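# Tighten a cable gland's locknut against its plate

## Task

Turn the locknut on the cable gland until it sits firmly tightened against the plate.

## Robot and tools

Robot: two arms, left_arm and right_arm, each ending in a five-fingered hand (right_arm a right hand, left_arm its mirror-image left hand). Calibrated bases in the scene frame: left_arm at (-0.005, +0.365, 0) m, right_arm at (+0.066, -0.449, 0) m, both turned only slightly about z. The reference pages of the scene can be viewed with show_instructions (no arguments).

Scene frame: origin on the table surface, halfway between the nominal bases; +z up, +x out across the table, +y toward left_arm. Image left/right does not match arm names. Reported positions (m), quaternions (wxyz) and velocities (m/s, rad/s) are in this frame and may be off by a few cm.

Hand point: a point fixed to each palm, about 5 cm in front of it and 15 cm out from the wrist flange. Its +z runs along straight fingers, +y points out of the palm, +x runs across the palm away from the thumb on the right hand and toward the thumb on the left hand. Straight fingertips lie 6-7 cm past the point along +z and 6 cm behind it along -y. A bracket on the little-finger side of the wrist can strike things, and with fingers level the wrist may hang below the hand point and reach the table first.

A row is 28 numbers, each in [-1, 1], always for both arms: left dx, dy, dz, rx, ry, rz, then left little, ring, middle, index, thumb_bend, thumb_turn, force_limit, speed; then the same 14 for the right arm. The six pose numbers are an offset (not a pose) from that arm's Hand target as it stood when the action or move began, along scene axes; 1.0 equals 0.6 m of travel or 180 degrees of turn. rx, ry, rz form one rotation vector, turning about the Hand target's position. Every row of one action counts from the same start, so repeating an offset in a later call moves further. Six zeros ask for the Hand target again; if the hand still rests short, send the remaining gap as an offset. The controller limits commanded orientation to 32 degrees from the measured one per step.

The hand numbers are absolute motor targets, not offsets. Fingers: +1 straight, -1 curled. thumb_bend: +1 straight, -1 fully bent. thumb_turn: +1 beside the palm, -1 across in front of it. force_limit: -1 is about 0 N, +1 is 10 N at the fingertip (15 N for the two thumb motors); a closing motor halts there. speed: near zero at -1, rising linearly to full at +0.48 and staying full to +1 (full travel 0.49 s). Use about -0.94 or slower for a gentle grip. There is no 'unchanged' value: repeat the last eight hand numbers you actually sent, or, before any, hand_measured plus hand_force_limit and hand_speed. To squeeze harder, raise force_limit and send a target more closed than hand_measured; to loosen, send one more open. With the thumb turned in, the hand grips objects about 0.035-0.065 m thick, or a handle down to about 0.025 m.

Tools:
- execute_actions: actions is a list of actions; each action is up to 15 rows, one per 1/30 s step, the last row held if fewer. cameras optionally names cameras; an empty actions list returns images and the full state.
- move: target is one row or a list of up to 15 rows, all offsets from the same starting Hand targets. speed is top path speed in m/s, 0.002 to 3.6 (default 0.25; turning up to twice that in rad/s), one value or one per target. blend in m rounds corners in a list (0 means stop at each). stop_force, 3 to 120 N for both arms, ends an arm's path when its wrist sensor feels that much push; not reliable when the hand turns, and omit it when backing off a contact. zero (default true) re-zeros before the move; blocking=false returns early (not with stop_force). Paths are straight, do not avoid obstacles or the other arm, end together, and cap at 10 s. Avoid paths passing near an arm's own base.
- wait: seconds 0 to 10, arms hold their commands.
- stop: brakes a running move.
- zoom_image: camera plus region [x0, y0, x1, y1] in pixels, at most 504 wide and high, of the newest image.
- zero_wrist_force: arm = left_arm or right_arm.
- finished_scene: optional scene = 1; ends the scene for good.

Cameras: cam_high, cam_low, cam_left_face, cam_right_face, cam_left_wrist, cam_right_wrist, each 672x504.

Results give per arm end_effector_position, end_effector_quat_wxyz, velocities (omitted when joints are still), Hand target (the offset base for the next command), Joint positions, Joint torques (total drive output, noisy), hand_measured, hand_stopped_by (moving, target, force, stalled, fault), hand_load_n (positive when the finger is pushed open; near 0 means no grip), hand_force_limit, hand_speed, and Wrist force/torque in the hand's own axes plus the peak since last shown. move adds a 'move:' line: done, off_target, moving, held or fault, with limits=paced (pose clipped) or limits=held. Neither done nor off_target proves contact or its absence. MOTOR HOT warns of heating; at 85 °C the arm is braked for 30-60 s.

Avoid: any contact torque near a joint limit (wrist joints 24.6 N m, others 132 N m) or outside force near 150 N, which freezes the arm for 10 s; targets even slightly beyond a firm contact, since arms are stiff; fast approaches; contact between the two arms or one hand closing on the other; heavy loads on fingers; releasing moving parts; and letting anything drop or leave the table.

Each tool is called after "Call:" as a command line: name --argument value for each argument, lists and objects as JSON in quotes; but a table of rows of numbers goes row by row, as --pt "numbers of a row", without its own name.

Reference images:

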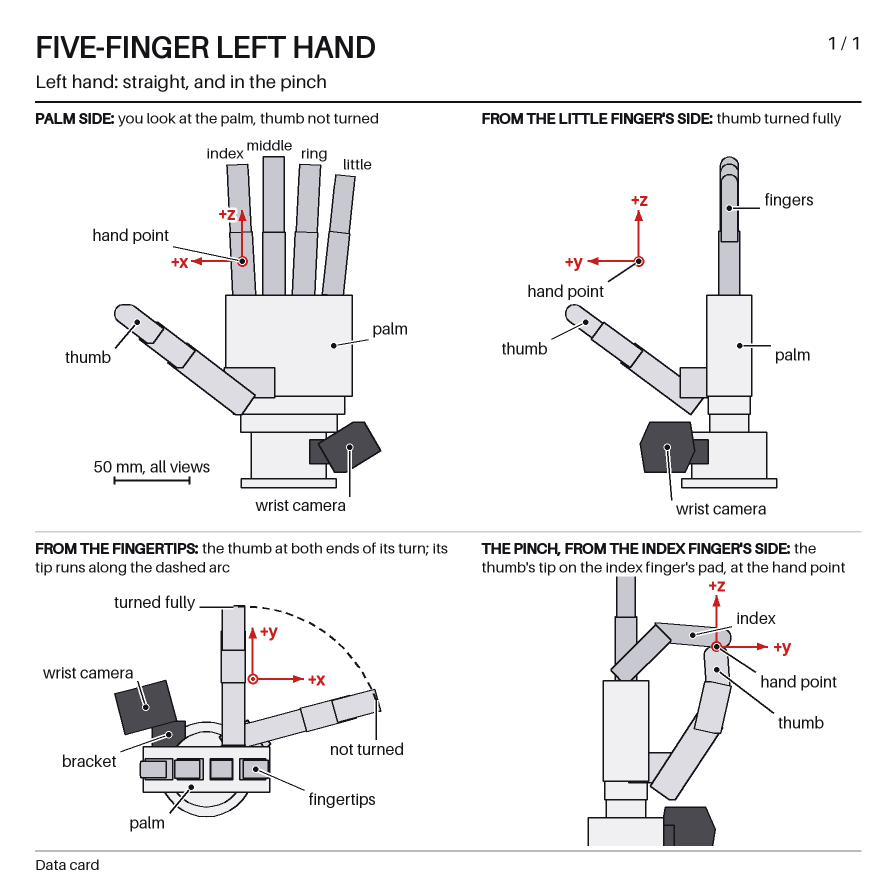

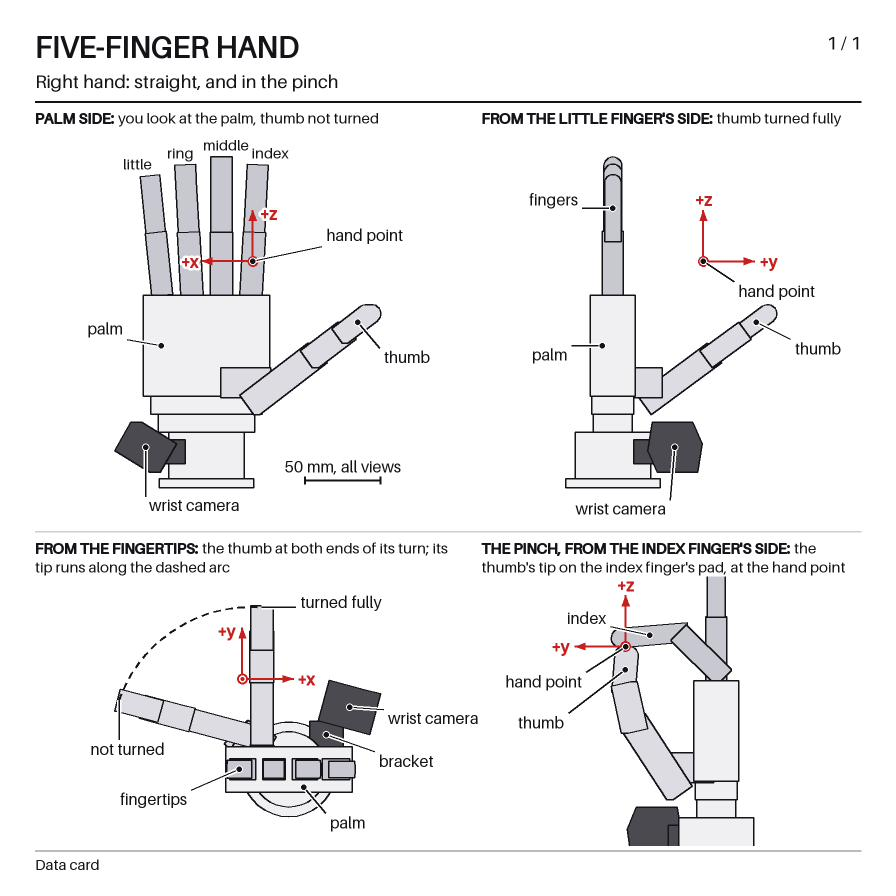

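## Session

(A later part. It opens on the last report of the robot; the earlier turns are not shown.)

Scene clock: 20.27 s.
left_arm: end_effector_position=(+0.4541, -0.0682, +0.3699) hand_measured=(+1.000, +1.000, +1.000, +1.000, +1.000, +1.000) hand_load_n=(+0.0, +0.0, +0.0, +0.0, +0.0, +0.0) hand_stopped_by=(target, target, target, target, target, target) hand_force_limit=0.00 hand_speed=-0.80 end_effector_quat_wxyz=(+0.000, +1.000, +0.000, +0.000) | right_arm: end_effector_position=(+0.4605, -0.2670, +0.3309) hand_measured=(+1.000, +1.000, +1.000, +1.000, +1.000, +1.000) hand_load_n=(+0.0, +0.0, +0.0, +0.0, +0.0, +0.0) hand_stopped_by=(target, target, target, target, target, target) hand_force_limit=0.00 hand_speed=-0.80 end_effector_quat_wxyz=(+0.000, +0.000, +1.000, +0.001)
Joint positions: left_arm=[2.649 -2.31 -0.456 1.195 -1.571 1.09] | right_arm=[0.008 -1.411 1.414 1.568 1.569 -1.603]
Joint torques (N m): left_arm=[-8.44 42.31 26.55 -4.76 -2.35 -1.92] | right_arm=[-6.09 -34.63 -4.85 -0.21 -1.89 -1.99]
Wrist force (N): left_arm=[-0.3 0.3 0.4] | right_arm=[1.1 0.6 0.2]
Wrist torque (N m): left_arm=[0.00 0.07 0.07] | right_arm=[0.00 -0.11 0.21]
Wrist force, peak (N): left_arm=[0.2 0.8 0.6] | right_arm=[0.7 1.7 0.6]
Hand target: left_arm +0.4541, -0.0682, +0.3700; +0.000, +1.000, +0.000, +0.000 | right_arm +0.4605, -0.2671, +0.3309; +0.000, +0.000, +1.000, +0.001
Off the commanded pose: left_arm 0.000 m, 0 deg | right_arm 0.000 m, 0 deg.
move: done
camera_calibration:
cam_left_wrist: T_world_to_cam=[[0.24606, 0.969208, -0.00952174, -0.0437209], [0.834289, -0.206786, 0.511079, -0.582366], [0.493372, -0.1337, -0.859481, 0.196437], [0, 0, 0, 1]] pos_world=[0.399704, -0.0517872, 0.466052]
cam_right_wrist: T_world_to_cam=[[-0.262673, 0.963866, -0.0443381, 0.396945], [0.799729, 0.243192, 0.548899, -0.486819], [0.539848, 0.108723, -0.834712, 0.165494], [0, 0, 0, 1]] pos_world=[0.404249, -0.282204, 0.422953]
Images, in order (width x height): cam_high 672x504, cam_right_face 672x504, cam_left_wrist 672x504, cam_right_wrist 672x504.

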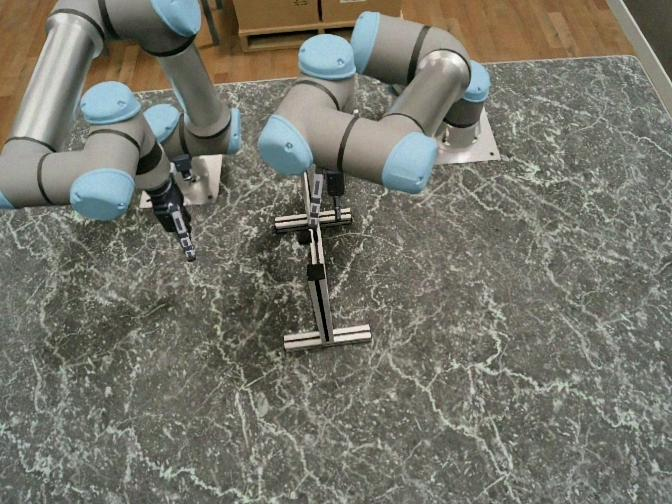

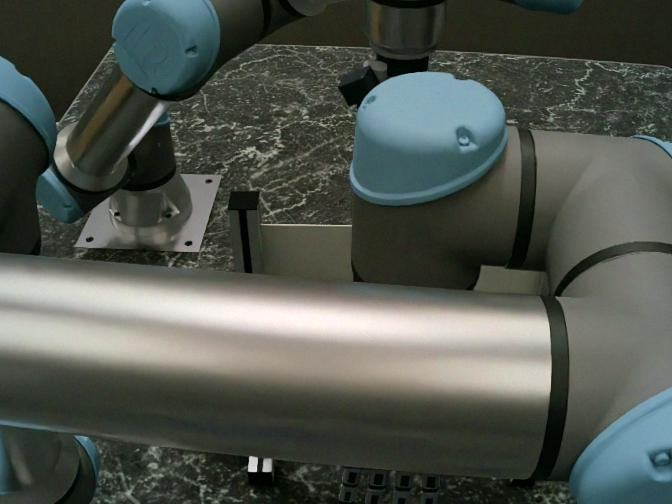

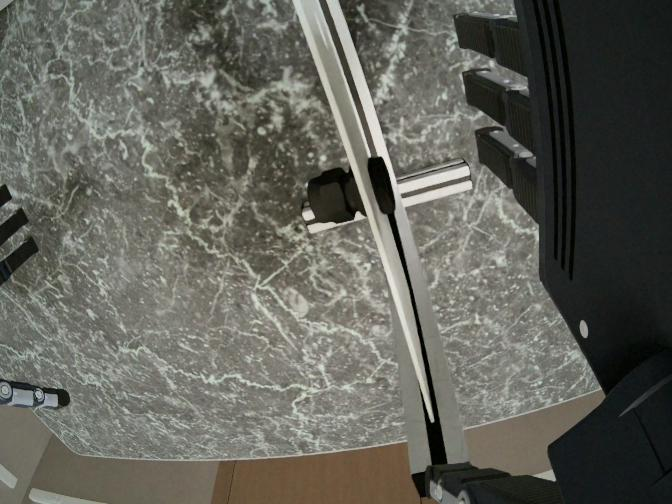

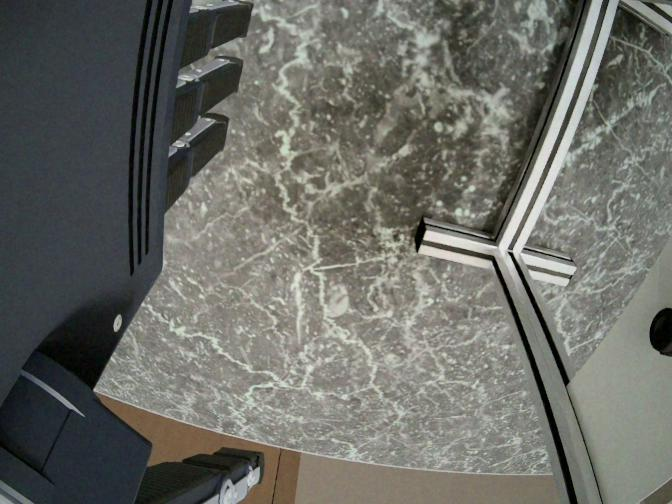

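Call:
move --target '[0, -0.013, 0, 0,0,0, 1,1,1,1,1,1, 0, -0.8, 0, 0, 0, 0,0,0, 1,1,1,1,1,1, 0, -0.8]' --speed 0.1 --cameras '["cam_left_wrist"]'

Call:
zoom_image --camera "cam_left_wrist" --region '[310, 130, 430, 250]'

Scene clock: 21.63 s.
left_arm: end_effector_position=(+0.4541, -0.0760, +0.3699) hand_measured=(+1.000, +1.000, +1.000, +1.000, +1.000, +1.000) hand_load_n=(+0.0, +0.0, +0.0, +0.0, +0.0, +0.0) hand_stopped_by=(target, target, target, target, target, target) hand_force_limit=0.00 hand_speed=-0.80 end_effector_quat_wxyz=(+0.000, +1.000, +0.000, +0.000) | right_arm: end_effector_position=(+0.4605, -0.2671, +0.3309) hand_measured=(+1.000, +1.000, +1.000, +1.000, +1.000, +1.000) hand_load_n=(+0.0, +0.0, +0.0, +0.0, +0.0, -0.5) hand_stopped_by=(target, target, target, target, target, target) hand_force_limit=0.00 hand_speed=-0.80 end_effector_quat_wxyz=(+0.000, +0.000, +1.000, +0.001)
Joint positions: left_arm=[2.636 -2.338 -0.406 1.173 -1.571 1.078] | right_arm=[0.008 -1.411 1.414 1.568 1.569 -1.603]
Joint torques (N m): left_arm=[-9.37 41.86 26.15 -4.72 1.01 -2.1] | right_arm=[-5.44 -35.28 -5.08 -0.12 -1.95 -1.91]
Wrist force (N): left_arm=[-0.1 0.2 0.2] | right_arm=[0.8 0.8 0.1]
Wrist torque (N m): left_arm=[0.01 0.03 0.08] | right_arm=[0.02 -0.07 0.20]
Wrist force, peak (N): left_arm=[0.1 0.4 0.6] | right_arm=[1.2 1.1 0.4]
Hand target: left_arm +0.4541, -0.0760, +0.3700; +0.000, +1.000, +0.000, +0.000 | right_arm +0.4605, -0.2671, +0.3309; +0.000, +0.000, +1.000, +0.001
Off the commanded pose: left_arm 0.000 m, 0 deg | right_arm 0.000 m, 0 deg.
move: done
camera_calibration:
cam_left_wrist: T_world_to_cam=[[0.24606, 0.969208, -0.00952174, -0.0361611], [0.834289, -0.206786, 0.511079, -0.583979], [0.493372, -0.1337, -0.859481, 0.195394], [0, 0, 0, 1]] pos_world=[0.399704, -0.0595872, 0.466052]
Images, in order (width x height): cam_left_wrist 672x504.

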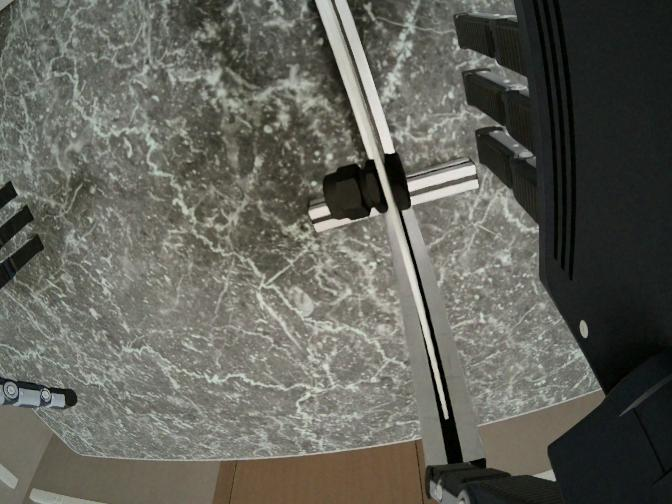

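Scaled by 4.200 from the camera's 672x504 image, which has a finer 960x720 frame.

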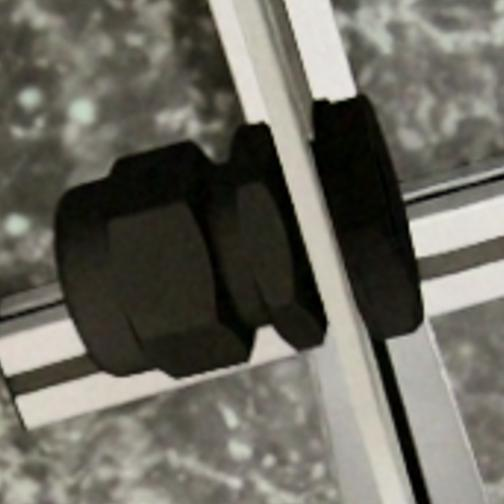

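Call:
move --target '[0, -0.01, 0, 0,0,0, 1,1,1,1,1,1, 0, -0.8, 0, 0, 0, 0,0,0, 1,1,1,1,1,1, 0, -0.8]' --speed 0.1 --cameras '["cam_left_wrist"]'

Call:
zoom_image --camera "cam_left_wrist" --region '[350, 140, 430, 220]'

Scene clock: 24.27 s.
left_arm: end_effector_position=(+0.4541, -0.0820, +0.3699) hand_measured=(+1.000, +1.000, +1.000, +1.000, +1.000, +1.000) hand_load_n=(+0.0, +0.0, +0.0, +0.0, +0.0, +0.0) hand_stopped_by=(target, target, target, target, target, target) hand_force_limit=0.00 hand_speed=-0.80 end_effector_quat_wxyz=(+0.000, +1.000, +0.000, +0.000) | right_arm: end_effector_position=(+0.4605, -0.2671, +0.3309) hand_measured=(+1.000, +1.000, +1.000, +1.000, +1.000, +1.000) hand_load_n=(+0.0, +0.0, +0.0, +0.0, +0.0, +0.0) hand_stopped_by=(target, target, target, target, target, target) hand_force_limit=0.00 hand_speed=-0.80 end_effector_quat_wxyz=(+0.000, +0.000, +1.000, +0.001)
Joint positions: left_arm=[2.627 -2.362 -0.363 1.153 -1.571 1.068] | right_arm=[0.008 -1.411 1.414 1.568 1.569 -1.603]
Joint torques (N m): left_arm=[-8.36 42.48 28.11 -4.88 1.48 -1.96] | right_arm=[-4.68 -34.49 -5 -0.25 -1.74 -1.86]
Wrist force (N): left_arm=[-0.1 0.3 0.6] | right_arm=[0.7 0.8 0.1]
Wrist torque (N m): left_arm=[0.00 0.04 0.06] | right_arm=[0.03 -0.05 0.19]
Wrist force, peak (N): left_arm=[-0.5 0.4 0.7] | right_arm=[1.3 1.0 0.1]
Hand target: left_arm +0.4541, -0.0820, +0.3700; +0.000, +1.000, +0.000, +0.000 | right_arm +0.4605, -0.2671, +0.3309; +0.000, +0.000, +1.000, +0.001
Off the commanded pose: left_arm 0.000 m, 0 deg | right_arm 0.000 m, 0 deg.
move: done
camera_calibration:
cam_left_wrist: T_world_to_cam=[[0.24606, 0.969208, -0.00952174, -0.0303458], [0.834289, -0.206786, 0.511079, -0.58522], [0.493372, -0.1337, -0.859481, 0.194592], [0, 0, 0, 1]] pos_world=[0.399704, -0.0655872, 0.466052]
Images, in order (width x height): cam_left_wrist 672x504.

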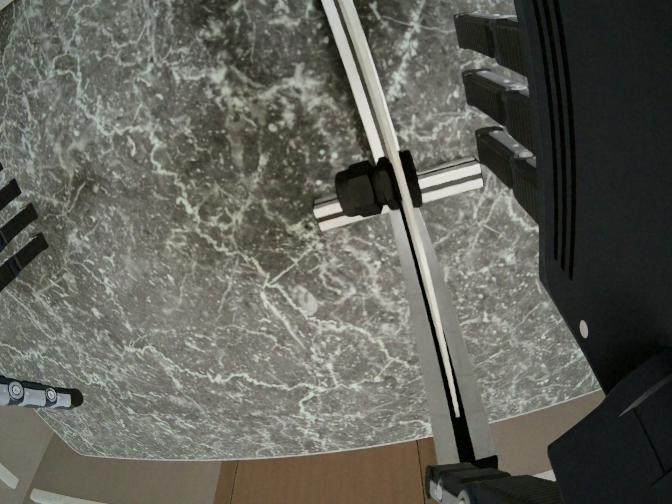

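Scaled by 6.300 from the camera's 672x504 image, which has a finer 960x720 frame.

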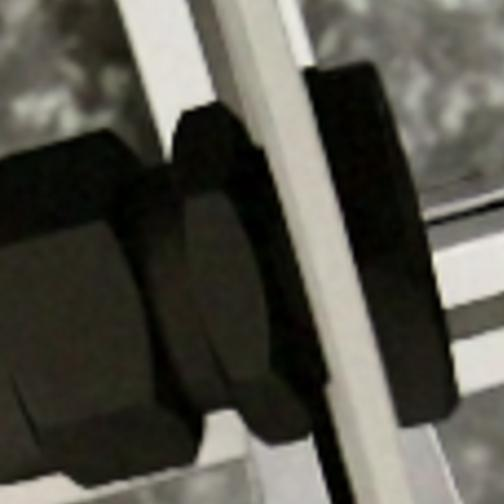

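Call:
move --target '[0.01, 0.0045, -0.005, 0,0,0, 1,1,1,1,1,1, 0, -0.8, 0, 0, 0, 0,0,0, 1,1,1,1,1,1, 0, -0.8]' --speed 0.1 --cameras '["cam_left_wrist"]'

Call:
zoom_image --camera "cam_left_wrist" --region '[340, 140, 420, 220]'

Scene clock: 25.33 s.
left_arm: end_effector_position=(+0.4600, -0.0794, +0.3670) hand_measured=(+1.000, +1.000, +1.000, +1.000, +1.000, +1.000) hand_load_n=(+0.0, +0.0, +0.0, +0.0, +0.0, +0.0) hand_stopped_by=(target, target, target, target, target, target) hand_force_limit=0.00 hand_speed=-0.80 end_effector_quat_wxyz=(+0.000, +1.000, +0.000, +0.000) | right_arm: end_effector_position=(+0.4605, -0.2671, +0.3309) hand_measured=(+1.000, +1.000, +1.000, +1.000, +1.000, +1.000) hand_load_n=(+0.0, +0.0, +0.0, +0.0, +0.0, +0.0) hand_stopped_by=(target, target, target, target, target, target) hand_force_limit=0.00 hand_speed=-0.80 end_effector_quat_wxyz=(+0.000, +0.000, +1.000, +0.001)
Joint positions: left_arm=[2.636 -2.371 -0.355 1.154 -1.571 1.077] | right_arm=[0.008 -1.411 1.414 1.568 1.569 -1.603]
Joint torques (N m): left_arm=[8.93 44.37 25.06 -0.95 0.44 2.12] | right_arm=[-6.06 -34.58 -4.93 -0.18 -1.69 -1.95]
Wrist force (N): left_arm=[-0.2 0.3 0.2] | right_arm=[0.7 0.7 0.1]
Wrist torque (N m): left_arm=[0.01 0.05 -0.03] | right_arm=[0.02 -0.06 0.18]
Wrist force, peak (N): left_arm=[-0.4 0.4 0.5] | right_arm=[1.2 1.2 0.4]
Hand target: left_arm +0.4601, -0.0793, +0.3670; +0.000, +1.000, +0.000, +0.000 | right_arm +0.4605, -0.2671, +0.3309; +0.000, +0.000, +1.000, +0.001
Off the commanded pose: left_arm 0.000 m, 0 deg | right_arm 0.000 m, 0 deg.
move: done
camera_calibration:
cam_left_wrist: T_world_to_cam=[[0.246061, 0.969208, -0.00952113, -0.0343458], [0.834289, -0.206787, 0.511079, -0.588123], [0.493372, -0.1337, -0.859481, 0.189536], [0, 0, 0, 1]] pos_world=[0.405604, -0.0629872, 0.463152]
Images, in order (width x height): cam_left_wrist 672x504.

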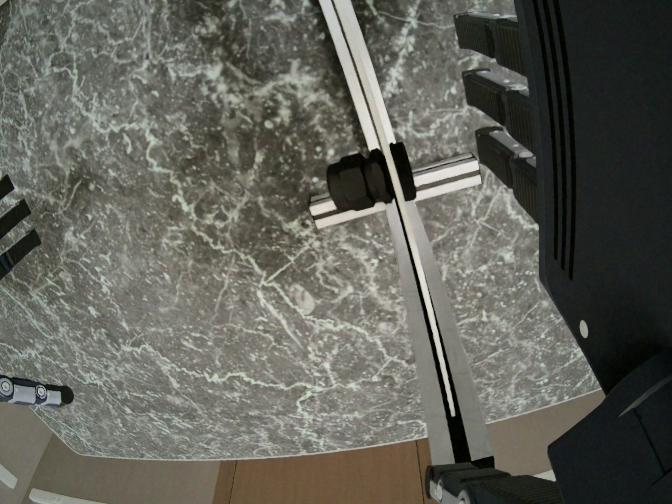

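Scaled by 6.300 from the camera's 672x504 image, which has a finer 960x720 frame.

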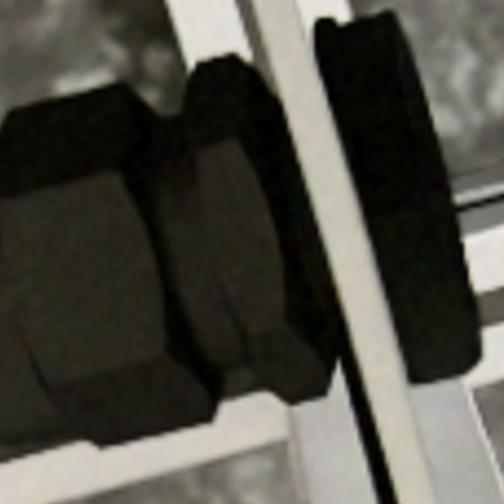

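Call:
move --pt "0 0.1833 0 0 0 0 1 1 1 1 1 1 0 -0.2 0 0 0 0 0 0 1 1 1 1 1 1 0 -0.8" --pt "0.0167 0.1833 -0.1117 -0.17142 -0.00464 0.0168 1 1 0 0 0.5 -1 0 -0.2 0 0 0 0 0 0 1 1 1 1 1 1 0 -0.8" --speed 0.2 --blend '[0.03, 0]' --cameras '["cam_left_wrist","cam_high","cam_low","cam_right_face","cam_left_face"]'

Scene clock: 32.73 s.
left_arm: end_effector_position=(+0.4701, +0.0307, +0.2999) hand_measured=(+1.000, +1.000, +0.000, +0.000, +0.500, -1.000) hand_load_n=(+0.0, +0.0, +0.5, +0.0, +0.0, +0.0) hand_stopped_by=(target, target, target, target, target, target) hand_force_limit=0.00 hand_speed=-0.20 end_effector_quat_wxyz=(+0.266, +0.964, +0.026, +0.007) | right_arm: end_effector_position=(+0.4605, -0.2671, +0.3309) hand_measured=(+1.000, +1.000, +1.000, +1.000, +1.000, +1.000) hand_load_n=(+0.0, +0.0, +0.0, +0.0, +0.0, +0.0) hand_stopped_by=(target, target, target, target, target, target) hand_force_limit=0.00 hand_speed=-0.80 end_effector_quat_wxyz=(+0.000, +0.000, +1.000, +0.001)
Joint positions: left_arm=[3.076 -1.944 -1.372 1.808 -1.036 1.447] | right_arm=[0.008 -1.411 1.414 1.568 1.569 -1.603]
Joint torques (N m): left_arm=[9.66 44.69 10.02 -2.49 1.59 1.92] | right_arm=[-5.5 -34.32 -5.16 -0.11 -1.64 -1.99]
Wrist force (N): left_arm=[-0.4 1.9 0.8] | right_arm=[0.7 0.9 0.1]
Wrist torque (N m): left_arm=[0.00 0.10 -0.12] | right_arm=[0.05 -0.06 0.20]
Wrist force, peak (N): left_arm=[-0.5 2.0 1.4] | right_arm=[1.1 1.1 0.6]
Hand target: left_arm +0.4701, +0.0307, +0.2999; +0.266, +0.964, +0.026, +0.007 | right_arm +0.4605, -0.2671, +0.3309; +0.000, +0.000, +1.000, +0.001
Off the commanded pose: left_arm 0.000 m, 0 deg | right_arm 0.000 m, 0 deg.
move: done
camera_calibration:
cam_left_wrist: T_world_to_cam=[[0.200942, 0.839147, -0.505425, 0.0298067], [0.828502, 0.129717, 0.544755, -0.557258], [0.522692, -0.52821, -0.66917, 0.0828192], [0, 0, 0, 1]] pos_world=[0.412411, 0.0910196, 0.374054]
Images, in order (width x height): cam_high 672x504, cam_low 672x504, cam_left_face 672x504, cam_right_face 672x504, cam_left_wrist 672x504.

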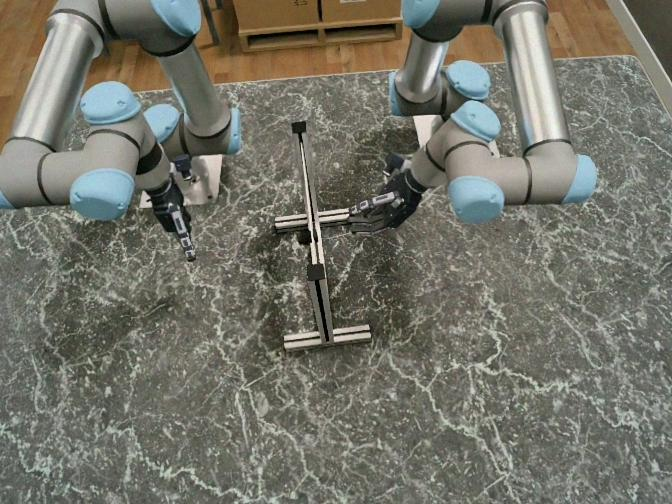

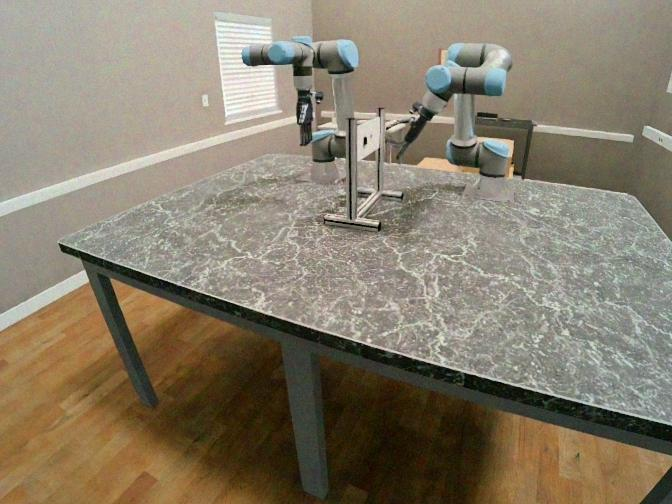

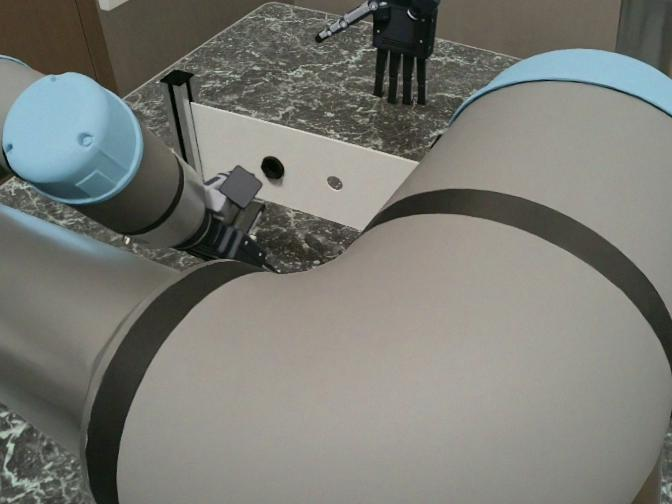

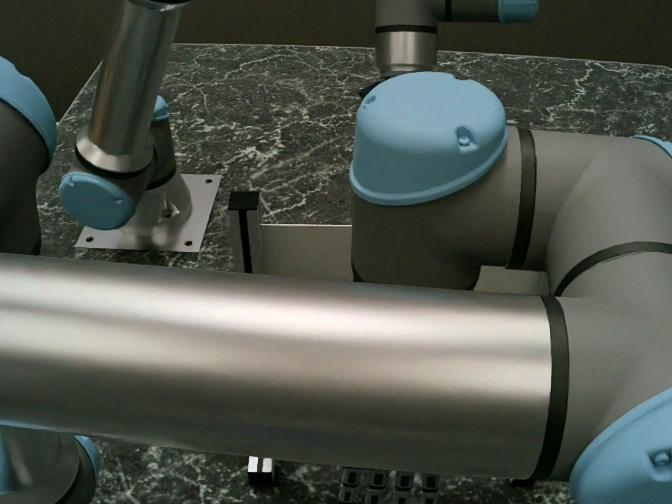

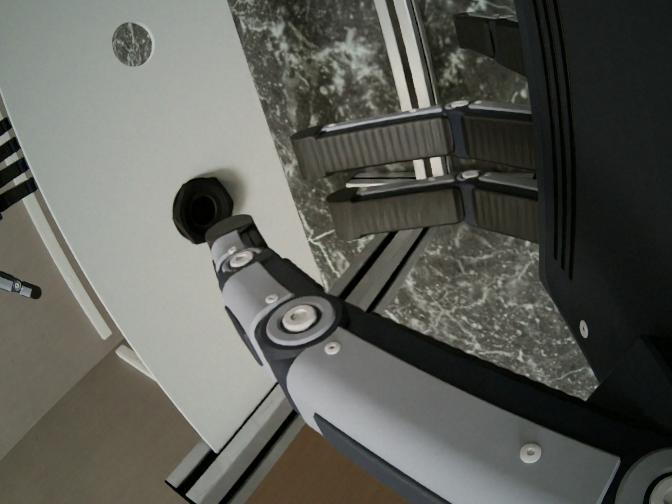

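Call:
zoom_image --camera "cam_left_wrist" --region '[150, 150, 270, 270]'

Call:
zoom_image --camera "cam_left_face" --region '[230, 130, 320, 220]'

Scaled by 4.200 from the camera's 672x504 image, which has a finer 960x720 frame.

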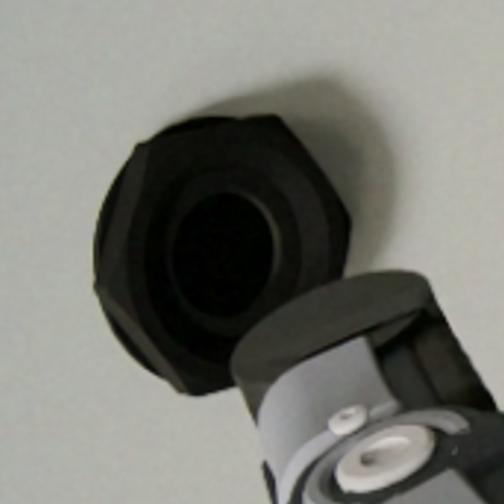

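Scaled by 5.600 from the camera's 672x504 image, which has a finer 960x720 frame.

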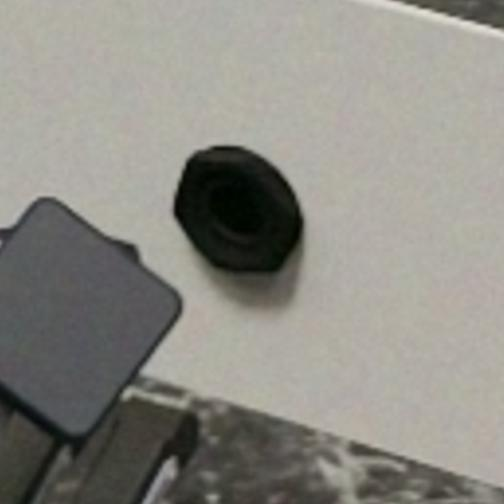

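Call:
move --target '[0.0298, -0.0728, -0.0457, -0.04912,0.06733,-0.05109, 1,1,0.3,0.3,0.65,-1, 0, -0.2, 0, 0.1867, 0, 0,0,0, 1,1,1,1,1,1, 0, -0.8]' --speed 0.15 --cameras '["cam_left_wrist","cam_high","cam_left_face","cam_right_wrist"]'

Scene clock: 37.73 s.
left_arm: end_effector_position=(+0.4880, -0.0130, +0.2725) hand_measured=(+1.000, +1.000, +0.300, +0.300, +0.650, -1.000) hand_load_n=(+0.0, +0.0, +0.0, +0.0, +0.0, +0.0) hand_stopped_by=(target, target, target, target, target, target) hand_force_limit=0.00 hand_speed=-0.20 end_effector_quat_wxyz=(+0.335, +0.935, -0.022, -0.118) | right_arm: end_effector_position=(+0.4605, -0.1551, +0.3309) hand_measured=(+1.000, +1.000, +1.000, +1.000, +1.000, +1.000) hand_load_n=(+0.0, +0.0, +0.0, +0.0, +0.0, +0.0) hand_stopped_by=(target, target, target, target, target, target) hand_force_limit=0.00 hand_speed=-0.80 end_effector_quat_wxyz=(+0.000, +0.000, +1.000, +0.001)
Joint positions: left_arm=[3.054 -2.196 -1.212 1.59 -0.881 1.634] | right_arm=[0.297 -1.286 1.259 1.598 1.569 -1.313]
Joint torques (N m): left_arm=[-8.53 38.22 26.22 -5.07 3.38 2.15] | right_arm=[8.08 -17.82 -30.42 4.89 1.9 2.29]
Wrist force (N): left_arm=[-1.2 2.3 1.5] | right_arm=[0.6 0.9 0.2]
Wrist torque (N m): left_arm=[-0.04 0.18 -0.26] | right_arm=[0.03 -0.05 0.09]
Wrist force, peak (N): left_arm=[-1.3 2.5 1.6] | right_arm=[0.9 1.6 0.3]
Hand target: left_arm +0.4880, -0.0130, +0.2725; +0.335, +0.935, -0.022, -0.118 | right_arm +0.4605, -0.1550, +0.3309; +0.000, +0.000, +1.000, +0.001
Off the commanded pose: left_arm 0.000 m, 0 deg | right_arm 0.000 m, 0 deg.
move: done
camera_calibration:
cam_left_wrist: T_world_to_cam=[[0.201509, 0.715323, -0.669109, 0.091775], [0.937984, 0.0558161, 0.342155, -0.550626], [0.282098, -0.696561, -0.659714, 0.1447], [0, 0, 0, 1]] pos_world=[0.457166, 0.0658772, 0.345268]
cam_right_wrist: T_world_to_cam=[[-0.262669, 0.963867, -0.0443348, 0.289085], [0.799731, 0.243187, 0.548899, -0.514033], [0.539848, 0.108723, -0.834712, 0.153327], [0, 0, 0, 1]] pos_world=[0.404249, -0.170304, 0.422953]
Images, in order (width x height): cam_high 672x504, cam_left_face 672x504, cam_left_wrist 672x504, cam_right_wrist 672x504.

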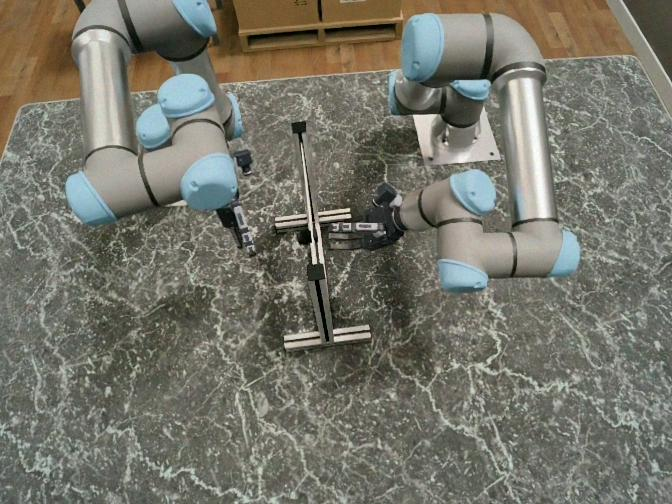

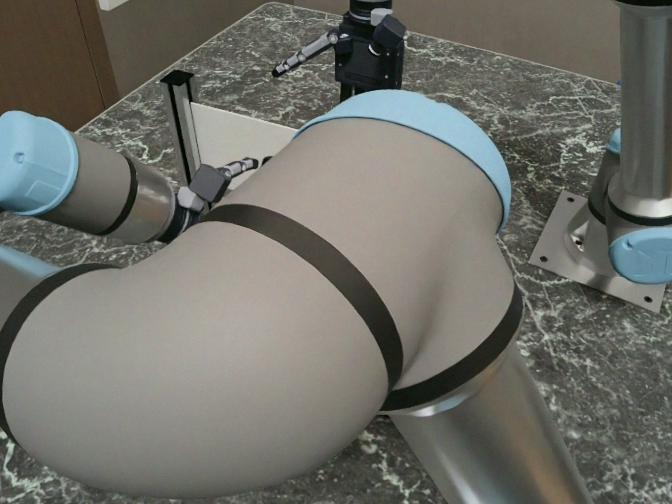

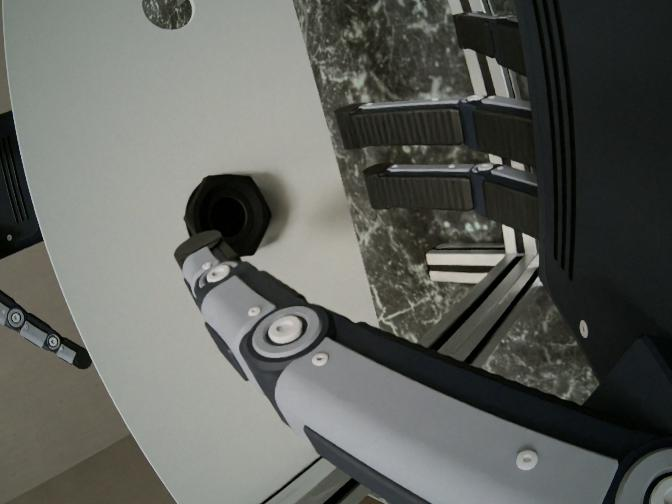

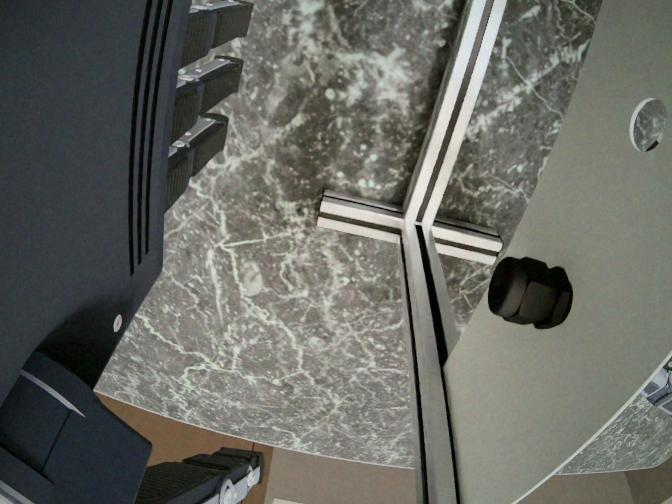

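Call:
zoom_image --camera "cam_left_wrist" --region '[160, 80, 420, 290]'

Call:
zoom_image --camera "cam_right_wrist" --region '[470, 230, 600, 350]'

Scaled by 1.938 from the camera's 672x504 image, which has a finer 960x720 frame.

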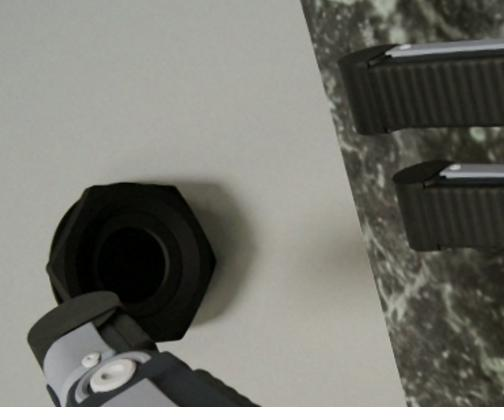

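Scaled by 3.877 from the camera's 672x504 image, which has a finer 960x720 frame.

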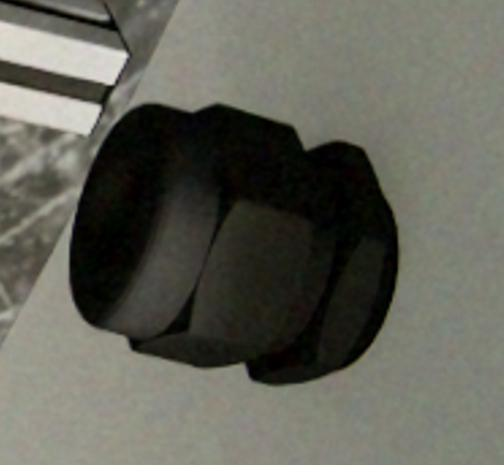

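Call:
move --target '[0.0022, -0.0337, -0.0007, 0,0,0, 1,1,0.25,0.25,0.55,-1, 0, -0.2, 0, 0, 0, 0,0,0, 1,1,1,1,1,1, 0, -0.8]' --speed 0.08 --cameras '["cam_left_wrist"]'

Call:
zoom_image --camera "cam_left_wrist" --region '[180, 90, 420, 290]'

Scene clock: 39.97 s.
left_arm: end_effector_position=(+0.4893, -0.0332, +0.2721) hand_measured=(+1.000, +1.000, +0.250, +0.250, +0.550, -1.000) hand_load_n=(+0.0, +0.0, +0.5, +0.0, +0.0, +0.0) hand_stopped_by=(target, target, target, target, target, target) hand_force_limit=0.00 hand_speed=-0.20 end_effector_quat_wxyz=(+0.335, +0.935, -0.022, -0.118) | right_arm: end_effector_position=(+0.4605, -0.1550, +0.3309) hand_measured=(+1.000, +1.000, +1.000, +1.000, +1.000, +1.000) hand_load_n=(+0.0, +0.0, +0.5, +0.0, +0.0, +0.0) hand_stopped_by=(target, target, target, target, target, target) hand_force_limit=0.00 hand_speed=-0.80 end_effector_quat_wxyz=(+0.000, +0.000, +1.000, +0.001)
Joint positions: left_arm=[3.017 -2.217 -1.171 1.6 -0.873 1.586] | right_arm=[0.297 -1.286 1.259 1.598 1.569 -1.313]
Joint torques (N m): left_arm=[-7.56 37.79 27.11 -0.17 3.33 -2.32] | right_arm=[6.34 -18.99 -30.31 4.9 1.74 2.18]
Wrist force (N): left_arm=[-1.3 2.4 1.3] | right_arm=[0.7 1.1 0.6]
Wrist torque (N m): left_arm=[0.00 0.19 -0.18] | right_arm=[0.04 -0.08 0.11]
Wrist force, peak (N): left_arm=[-1.3 2.7 1.6] | right_arm=[0.8 1.3 0.2]
Hand target: left_arm +0.4893, -0.0332, +0.2721; +0.335, +0.935, -0.022, -0.118 | right_arm +0.4605, -0.1550, +0.3309; +0.000, +0.000, +1.000, +0.001
Off the commanded pose: left_arm 0.000 m, 0 deg | right_arm 0.000 m, 0 deg.
move: done
camera_calibration:
cam_left_wrist: T_world_to_cam=[[0.201506, 0.715294, -0.669142, 0.105571], [0.93804, 0.0556967, 0.342021, -0.550527], [0.281914, -0.696601, -0.659751, 0.130101], [0, 0, 0, 1]] pos_world=[0.458466, 0.0457772, 0.344768]
Images, in order (width x height): cam_left_wrist 672x504.

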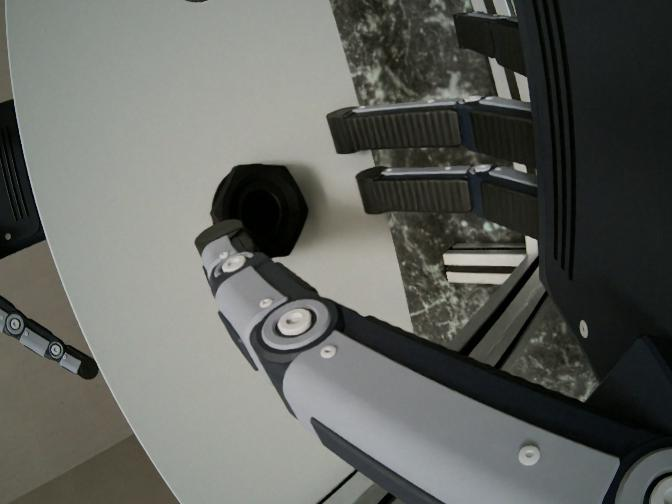

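Scaled by 2.100 from the camera's 672x504 image, which has a finer 960x720 frame.

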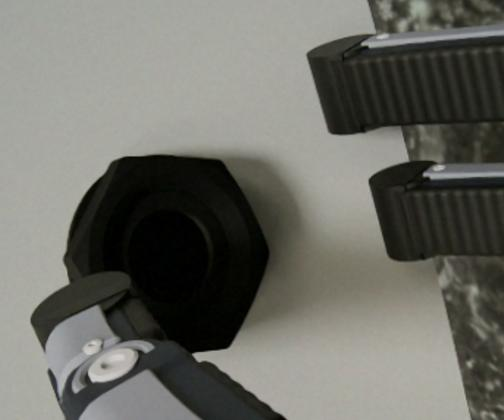

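Call:
move --target '[0, -0.0133, 0, 0,0,0, 1,1,0.25,0.25,0.55,-1, 0, -0.2, 0, 0, 0, 0,0,0, 1,1,1,1,1,1, 0, -0.8]' --speed 0.02 --stop_force 5 --cameras '["cam_left_wrist"]'

Call:
zoom_image --camera "cam_left_wrist" --region '[180, 90, 420, 290]'

Scene clock: 41.60 s.
left_arm: end_effector_position=(+0.4893, -0.0382, +0.2721) hand_measured=(+1.000, +1.000, +0.250, +0.250, +0.550, -1.000) hand_load_n=(+0.0, +0.0, +0.0, +0.0, +0.0, +0.0) hand_stopped_by=(target, target, target, target, target, target) hand_force_limit=0.00 hand_speed=-0.20 end_effector_quat_wxyz=(+0.335, +0.935, -0.022, -0.118) | right_arm: end_effector_position=(+0.4605, -0.1550, +0.3309) hand_measured=(+1.000, +1.000, +1.000, +1.000, +1.000, +1.000) hand_load_n=(+0.0, +0.0, +0.0, +0.0, +0.0, +0.0) hand_stopped_by=(target, target, target, target, target, target) hand_force_limit=0.00 hand_speed=-0.80 end_effector_quat_wxyz=(+0.000, +0.000, +1.000, +0.001)
Joint positions: left_arm=[3.008 -2.221 -1.162 1.603 -0.871 1.575] | right_arm=[0.297 -1.286 1.259 1.598 1.569 -1.313]
Joint torques (N m): left_arm=[7.82 55.88 7.23 -4.59 -0.28 1.94] | right_arm=[7.13 -18.07 -30.61 4.73 1.89 2]
Wrist force (N): left_arm=[-2.7 -2.0 -2.1] | right_arm=[0.6 1.1 0.3]
Wrist torque (N m): left_arm=[0.07 0.08 -0.19] | right_arm=[0.05 -0.05 0.09]
Wrist force, peak (N): left_arm=[-3.9 -11.3 -8.2] | right_arm=[1.1 0.7 0.6]
Hand target: left_arm +0.4893, -0.0382, +0.2721; +0.335, +0.935, -0.022, -0.118 (not the last commanded pose) | right_arm +0.4605, -0.1550, +0.3309; +0.000, +0.000, +1.000, +0.001
Off the commanded pose: left_arm 0.003 m, 0 deg | right_arm 0.000 m, 0 deg.
move: contact (left_arm)
camera_calibration:
cam_left_wrist: T_world_to_cam=[[0.201506, 0.715294, -0.669142, 0.109219], [0.93804, 0.0556967, 0.342021, -0.550242], [0.281914, -0.696601, -0.659751, 0.126548], [0, 0, 0, 1]] pos_world=[0.458466, 0.0406772, 0.344768]
Images, in order (width x height): cam_left_wrist 672x504.

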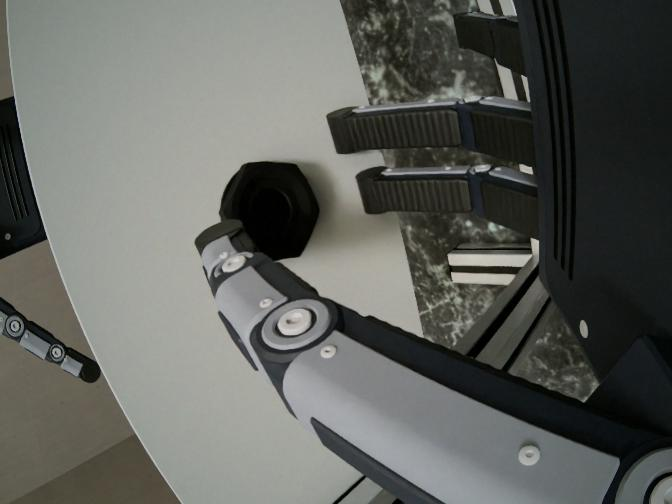

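Scaled by 2.100 from the camera's 672x504 image, which has a finer 960x720 frame.

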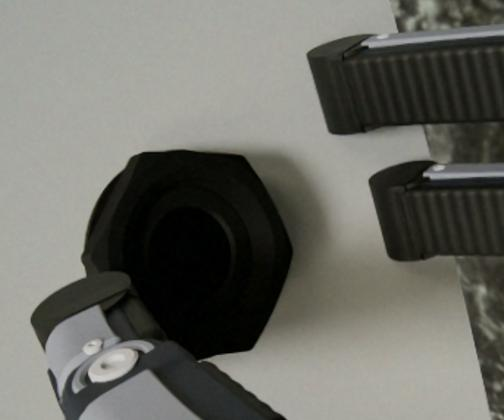

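Call:
move --target '[0.0014, 0.01, 0.0065, 0,0,0, 1,1,0.25,0.25,0.55,-1, 0, -0.2, 0, 0, 0, 0,0,0, 1,1,1,1,1,1, 0, -0.8]' --speed 0.05 --cameras '["cam_left_wrist"]'

Call:
move --target '[0, -0.0217, 0, 0,0,0, 1,1,0.25,0.25,0.55,-1, 0, -0.2, 0, 0, 0, 0,0,0, 1,1,1,1,1,1, 0, -0.8]' --speed 0.015 --stop_force 5 --cameras '["cam_left_wrist"]'

Call:
zoom_image --camera "cam_left_wrist" --region '[180, 90, 420, 290]'

Scene clock: 43.00 s.
left_arm: end_effector_position=(+0.4901, -0.0323, +0.2759) hand_measured=(+1.000, +1.000, +0.250, +0.250, +0.550, -1.000) hand_load_n=(+0.0, +0.0, +0.0, +0.0, +0.0, +0.0) hand_stopped_by=(target, target, target, target, target, target) hand_force_limit=0.00 hand_speed=-0.20 end_effector_quat_wxyz=(+0.335, +0.935, -0.022, -0.118) | right_arm: end_effector_position=(+0.4605, -0.1550, +0.3309) hand_measured=(+1.000, +1.000, +1.000, +1.000, +1.000, +1.000) hand_load_n=(+0.0, +0.0, +0.0, +0.0, +0.0, +0.0) hand_stopped_by=(target, target, target, target, target, target) hand_force_limit=0.00 hand_speed=-0.80 end_effector_quat_wxyz=(+0.000, +0.000, +1.000, +0.001)
Joint positions: left_arm=[3.019 -2.216 -1.163 1.59 -0.873 1.589] | right_arm=[0.297 -1.286 1.259 1.598 1.569 -1.313]
Joint torques (N m): left_arm=[8.49 57.69 7.08 -4.88 -1.37 2.22] | right_arm=[6.1 -17.53 -30.63 4.66 1.88 2.14]
Wrist force (N): left_arm=[-1.2 2.5 1.2] | right_arm=[0.7 0.7 0.4]
Wrist torque (N m): left_arm=[0.01 0.16 -0.26] | right_arm=[0.00 -0.07 0.09]
Wrist force, peak (N): left_arm=[-2.7 -2.2 -2.1] | right_arm=[0.9 1.1 0.3]
Hand target: left_arm +0.4901, -0.0322, +0.2760; +0.335, +0.935, -0.022, -0.118 | right_arm +0.4605, -0.1550, +0.3309; +0.000, +0.000, +1.000, +0.001
Off the commanded pose: left_arm 0.000 m, 0 deg | right_arm 0.000 m, 0 deg.
move: done
camera_calibration:
cam_left_wrist: T_world_to_cam=[[0.201506, 0.715294, -0.669142, 0.107427], [0.93804, 0.0556967, 0.342021, -0.552749], [0.281914, -0.696601, -0.659751, 0.132978], [0, 0, 0, 1]] pos_world=[0.459366, 0.0465772, 0.348668]
Images, in order (width x height): cam_left_wrist 672x504.

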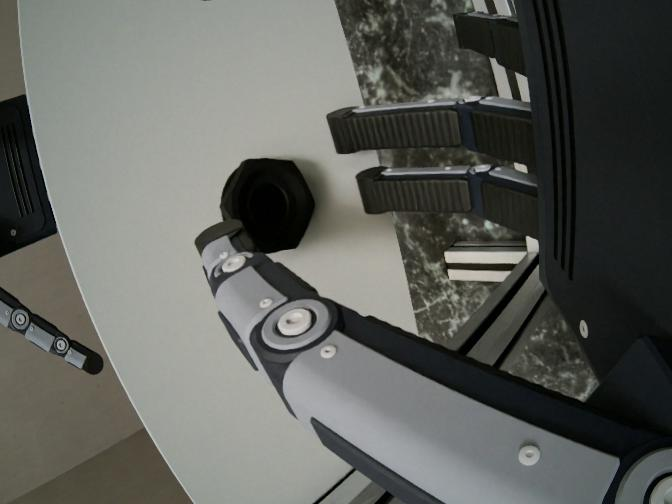

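Scene clock: 44.57 s.
left_arm: end_effector_position=(+0.4901, -0.0382, +0.2760) hand_measured=(+1.000, +1.000, +0.250, +0.250, +0.550, -1.000) hand_load_n=(+0.0, -0.5, +0.0, +0.0, +0.0, +0.0) hand_stopped_by=(target, target, target, target, target, target) hand_force_limit=0.00 hand_speed=-0.20 end_effector_quat_wxyz=(+0.335, +0.935, -0.022, -0.118) | right_arm: end_effector_position=(+0.4605, -0.1550, +0.3309) hand_measured=(+1.000, +1.000, +1.000, +1.000, +1.000, +1.000) hand_load_n=(+0.0, +0.0, +0.0, +0.0, +0.0, +0.0) hand_stopped_by=(target, target, target, target, target, target) hand_force_limit=0.00 hand_speed=-0.80 end_effector_quat_wxyz=(+0.000, +0.000, +1.000, +0.001)
Joint positions: left_arm=[3.008 -2.221 -1.152 1.593 -0.871 1.575] | right_arm=[0.297 -1.286 1.259 1.598 1.569 -1.313]
Joint torques (N m): left_arm=[7.97 55.95 7.03 -4.65 -0.3 2.02] | right_arm=[6.71 -19.58 -30.97 4.75 1.77 2.35]
Wrist force (N): left_arm=[-2.6 -1.8 -1.7] | right_arm=[0.8 0.8 0.1]
Wrist torque (N m): left_arm=[0.05 0.08 -0.19] | right_arm=[0.02 -0.07 0.10]
Wrist force, peak (N): left_arm=[-3.5 -9.9 -7.0] | right_arm=[0.8 1.0 0.5]
Hand target: left_arm +0.4901, -0.0382, +0.2760; +0.335, +0.935, -0.022, -0.118 (not the last commanded pose) | right_arm +0.4605, -0.1550, +0.3309; +0.000, +0.000, +1.000, +0.001
Off the commanded pose: left_arm 0.007 m, 0 deg | right_arm 0.000 m, 0 deg.
move: contact (left_arm)
camera_calibration:
cam_left_wrist: T_world_to_cam=[[0.201506, 0.715294, -0.669142, 0.111575], [0.93804, 0.0556967, 0.342021, -0.552426], [0.281914, -0.696601, -0.659751, 0.128937], [0, 0, 0, 1]] pos_world=[0.459366, 0.0407772, 0.348668]
Images, in order (width x height): cam_left_wrist 672x504.

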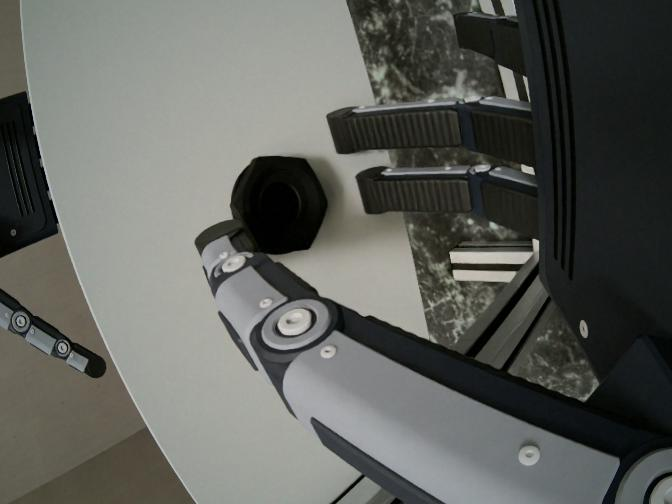

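Scaled by 2.100 from the camera's 672x504 image, which has a finer 960x720 frame.

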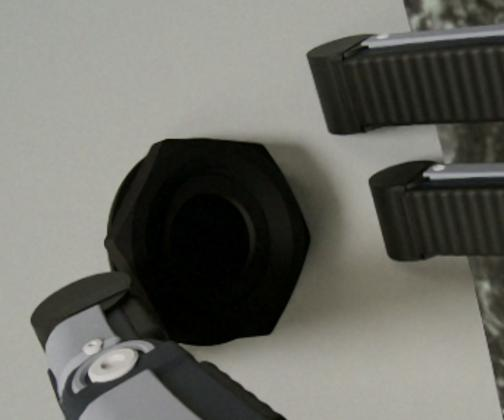

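Call:
zoom_image --camera "cam_left_wrist" --region '[180, 140, 350, 280]'

Scaled by 2.965 from the camera's 672x504 image, which has a finer 960x720 frame.

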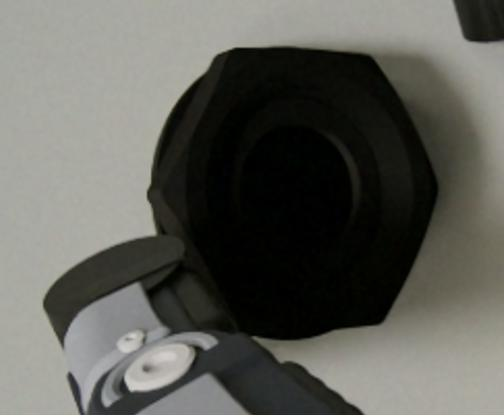

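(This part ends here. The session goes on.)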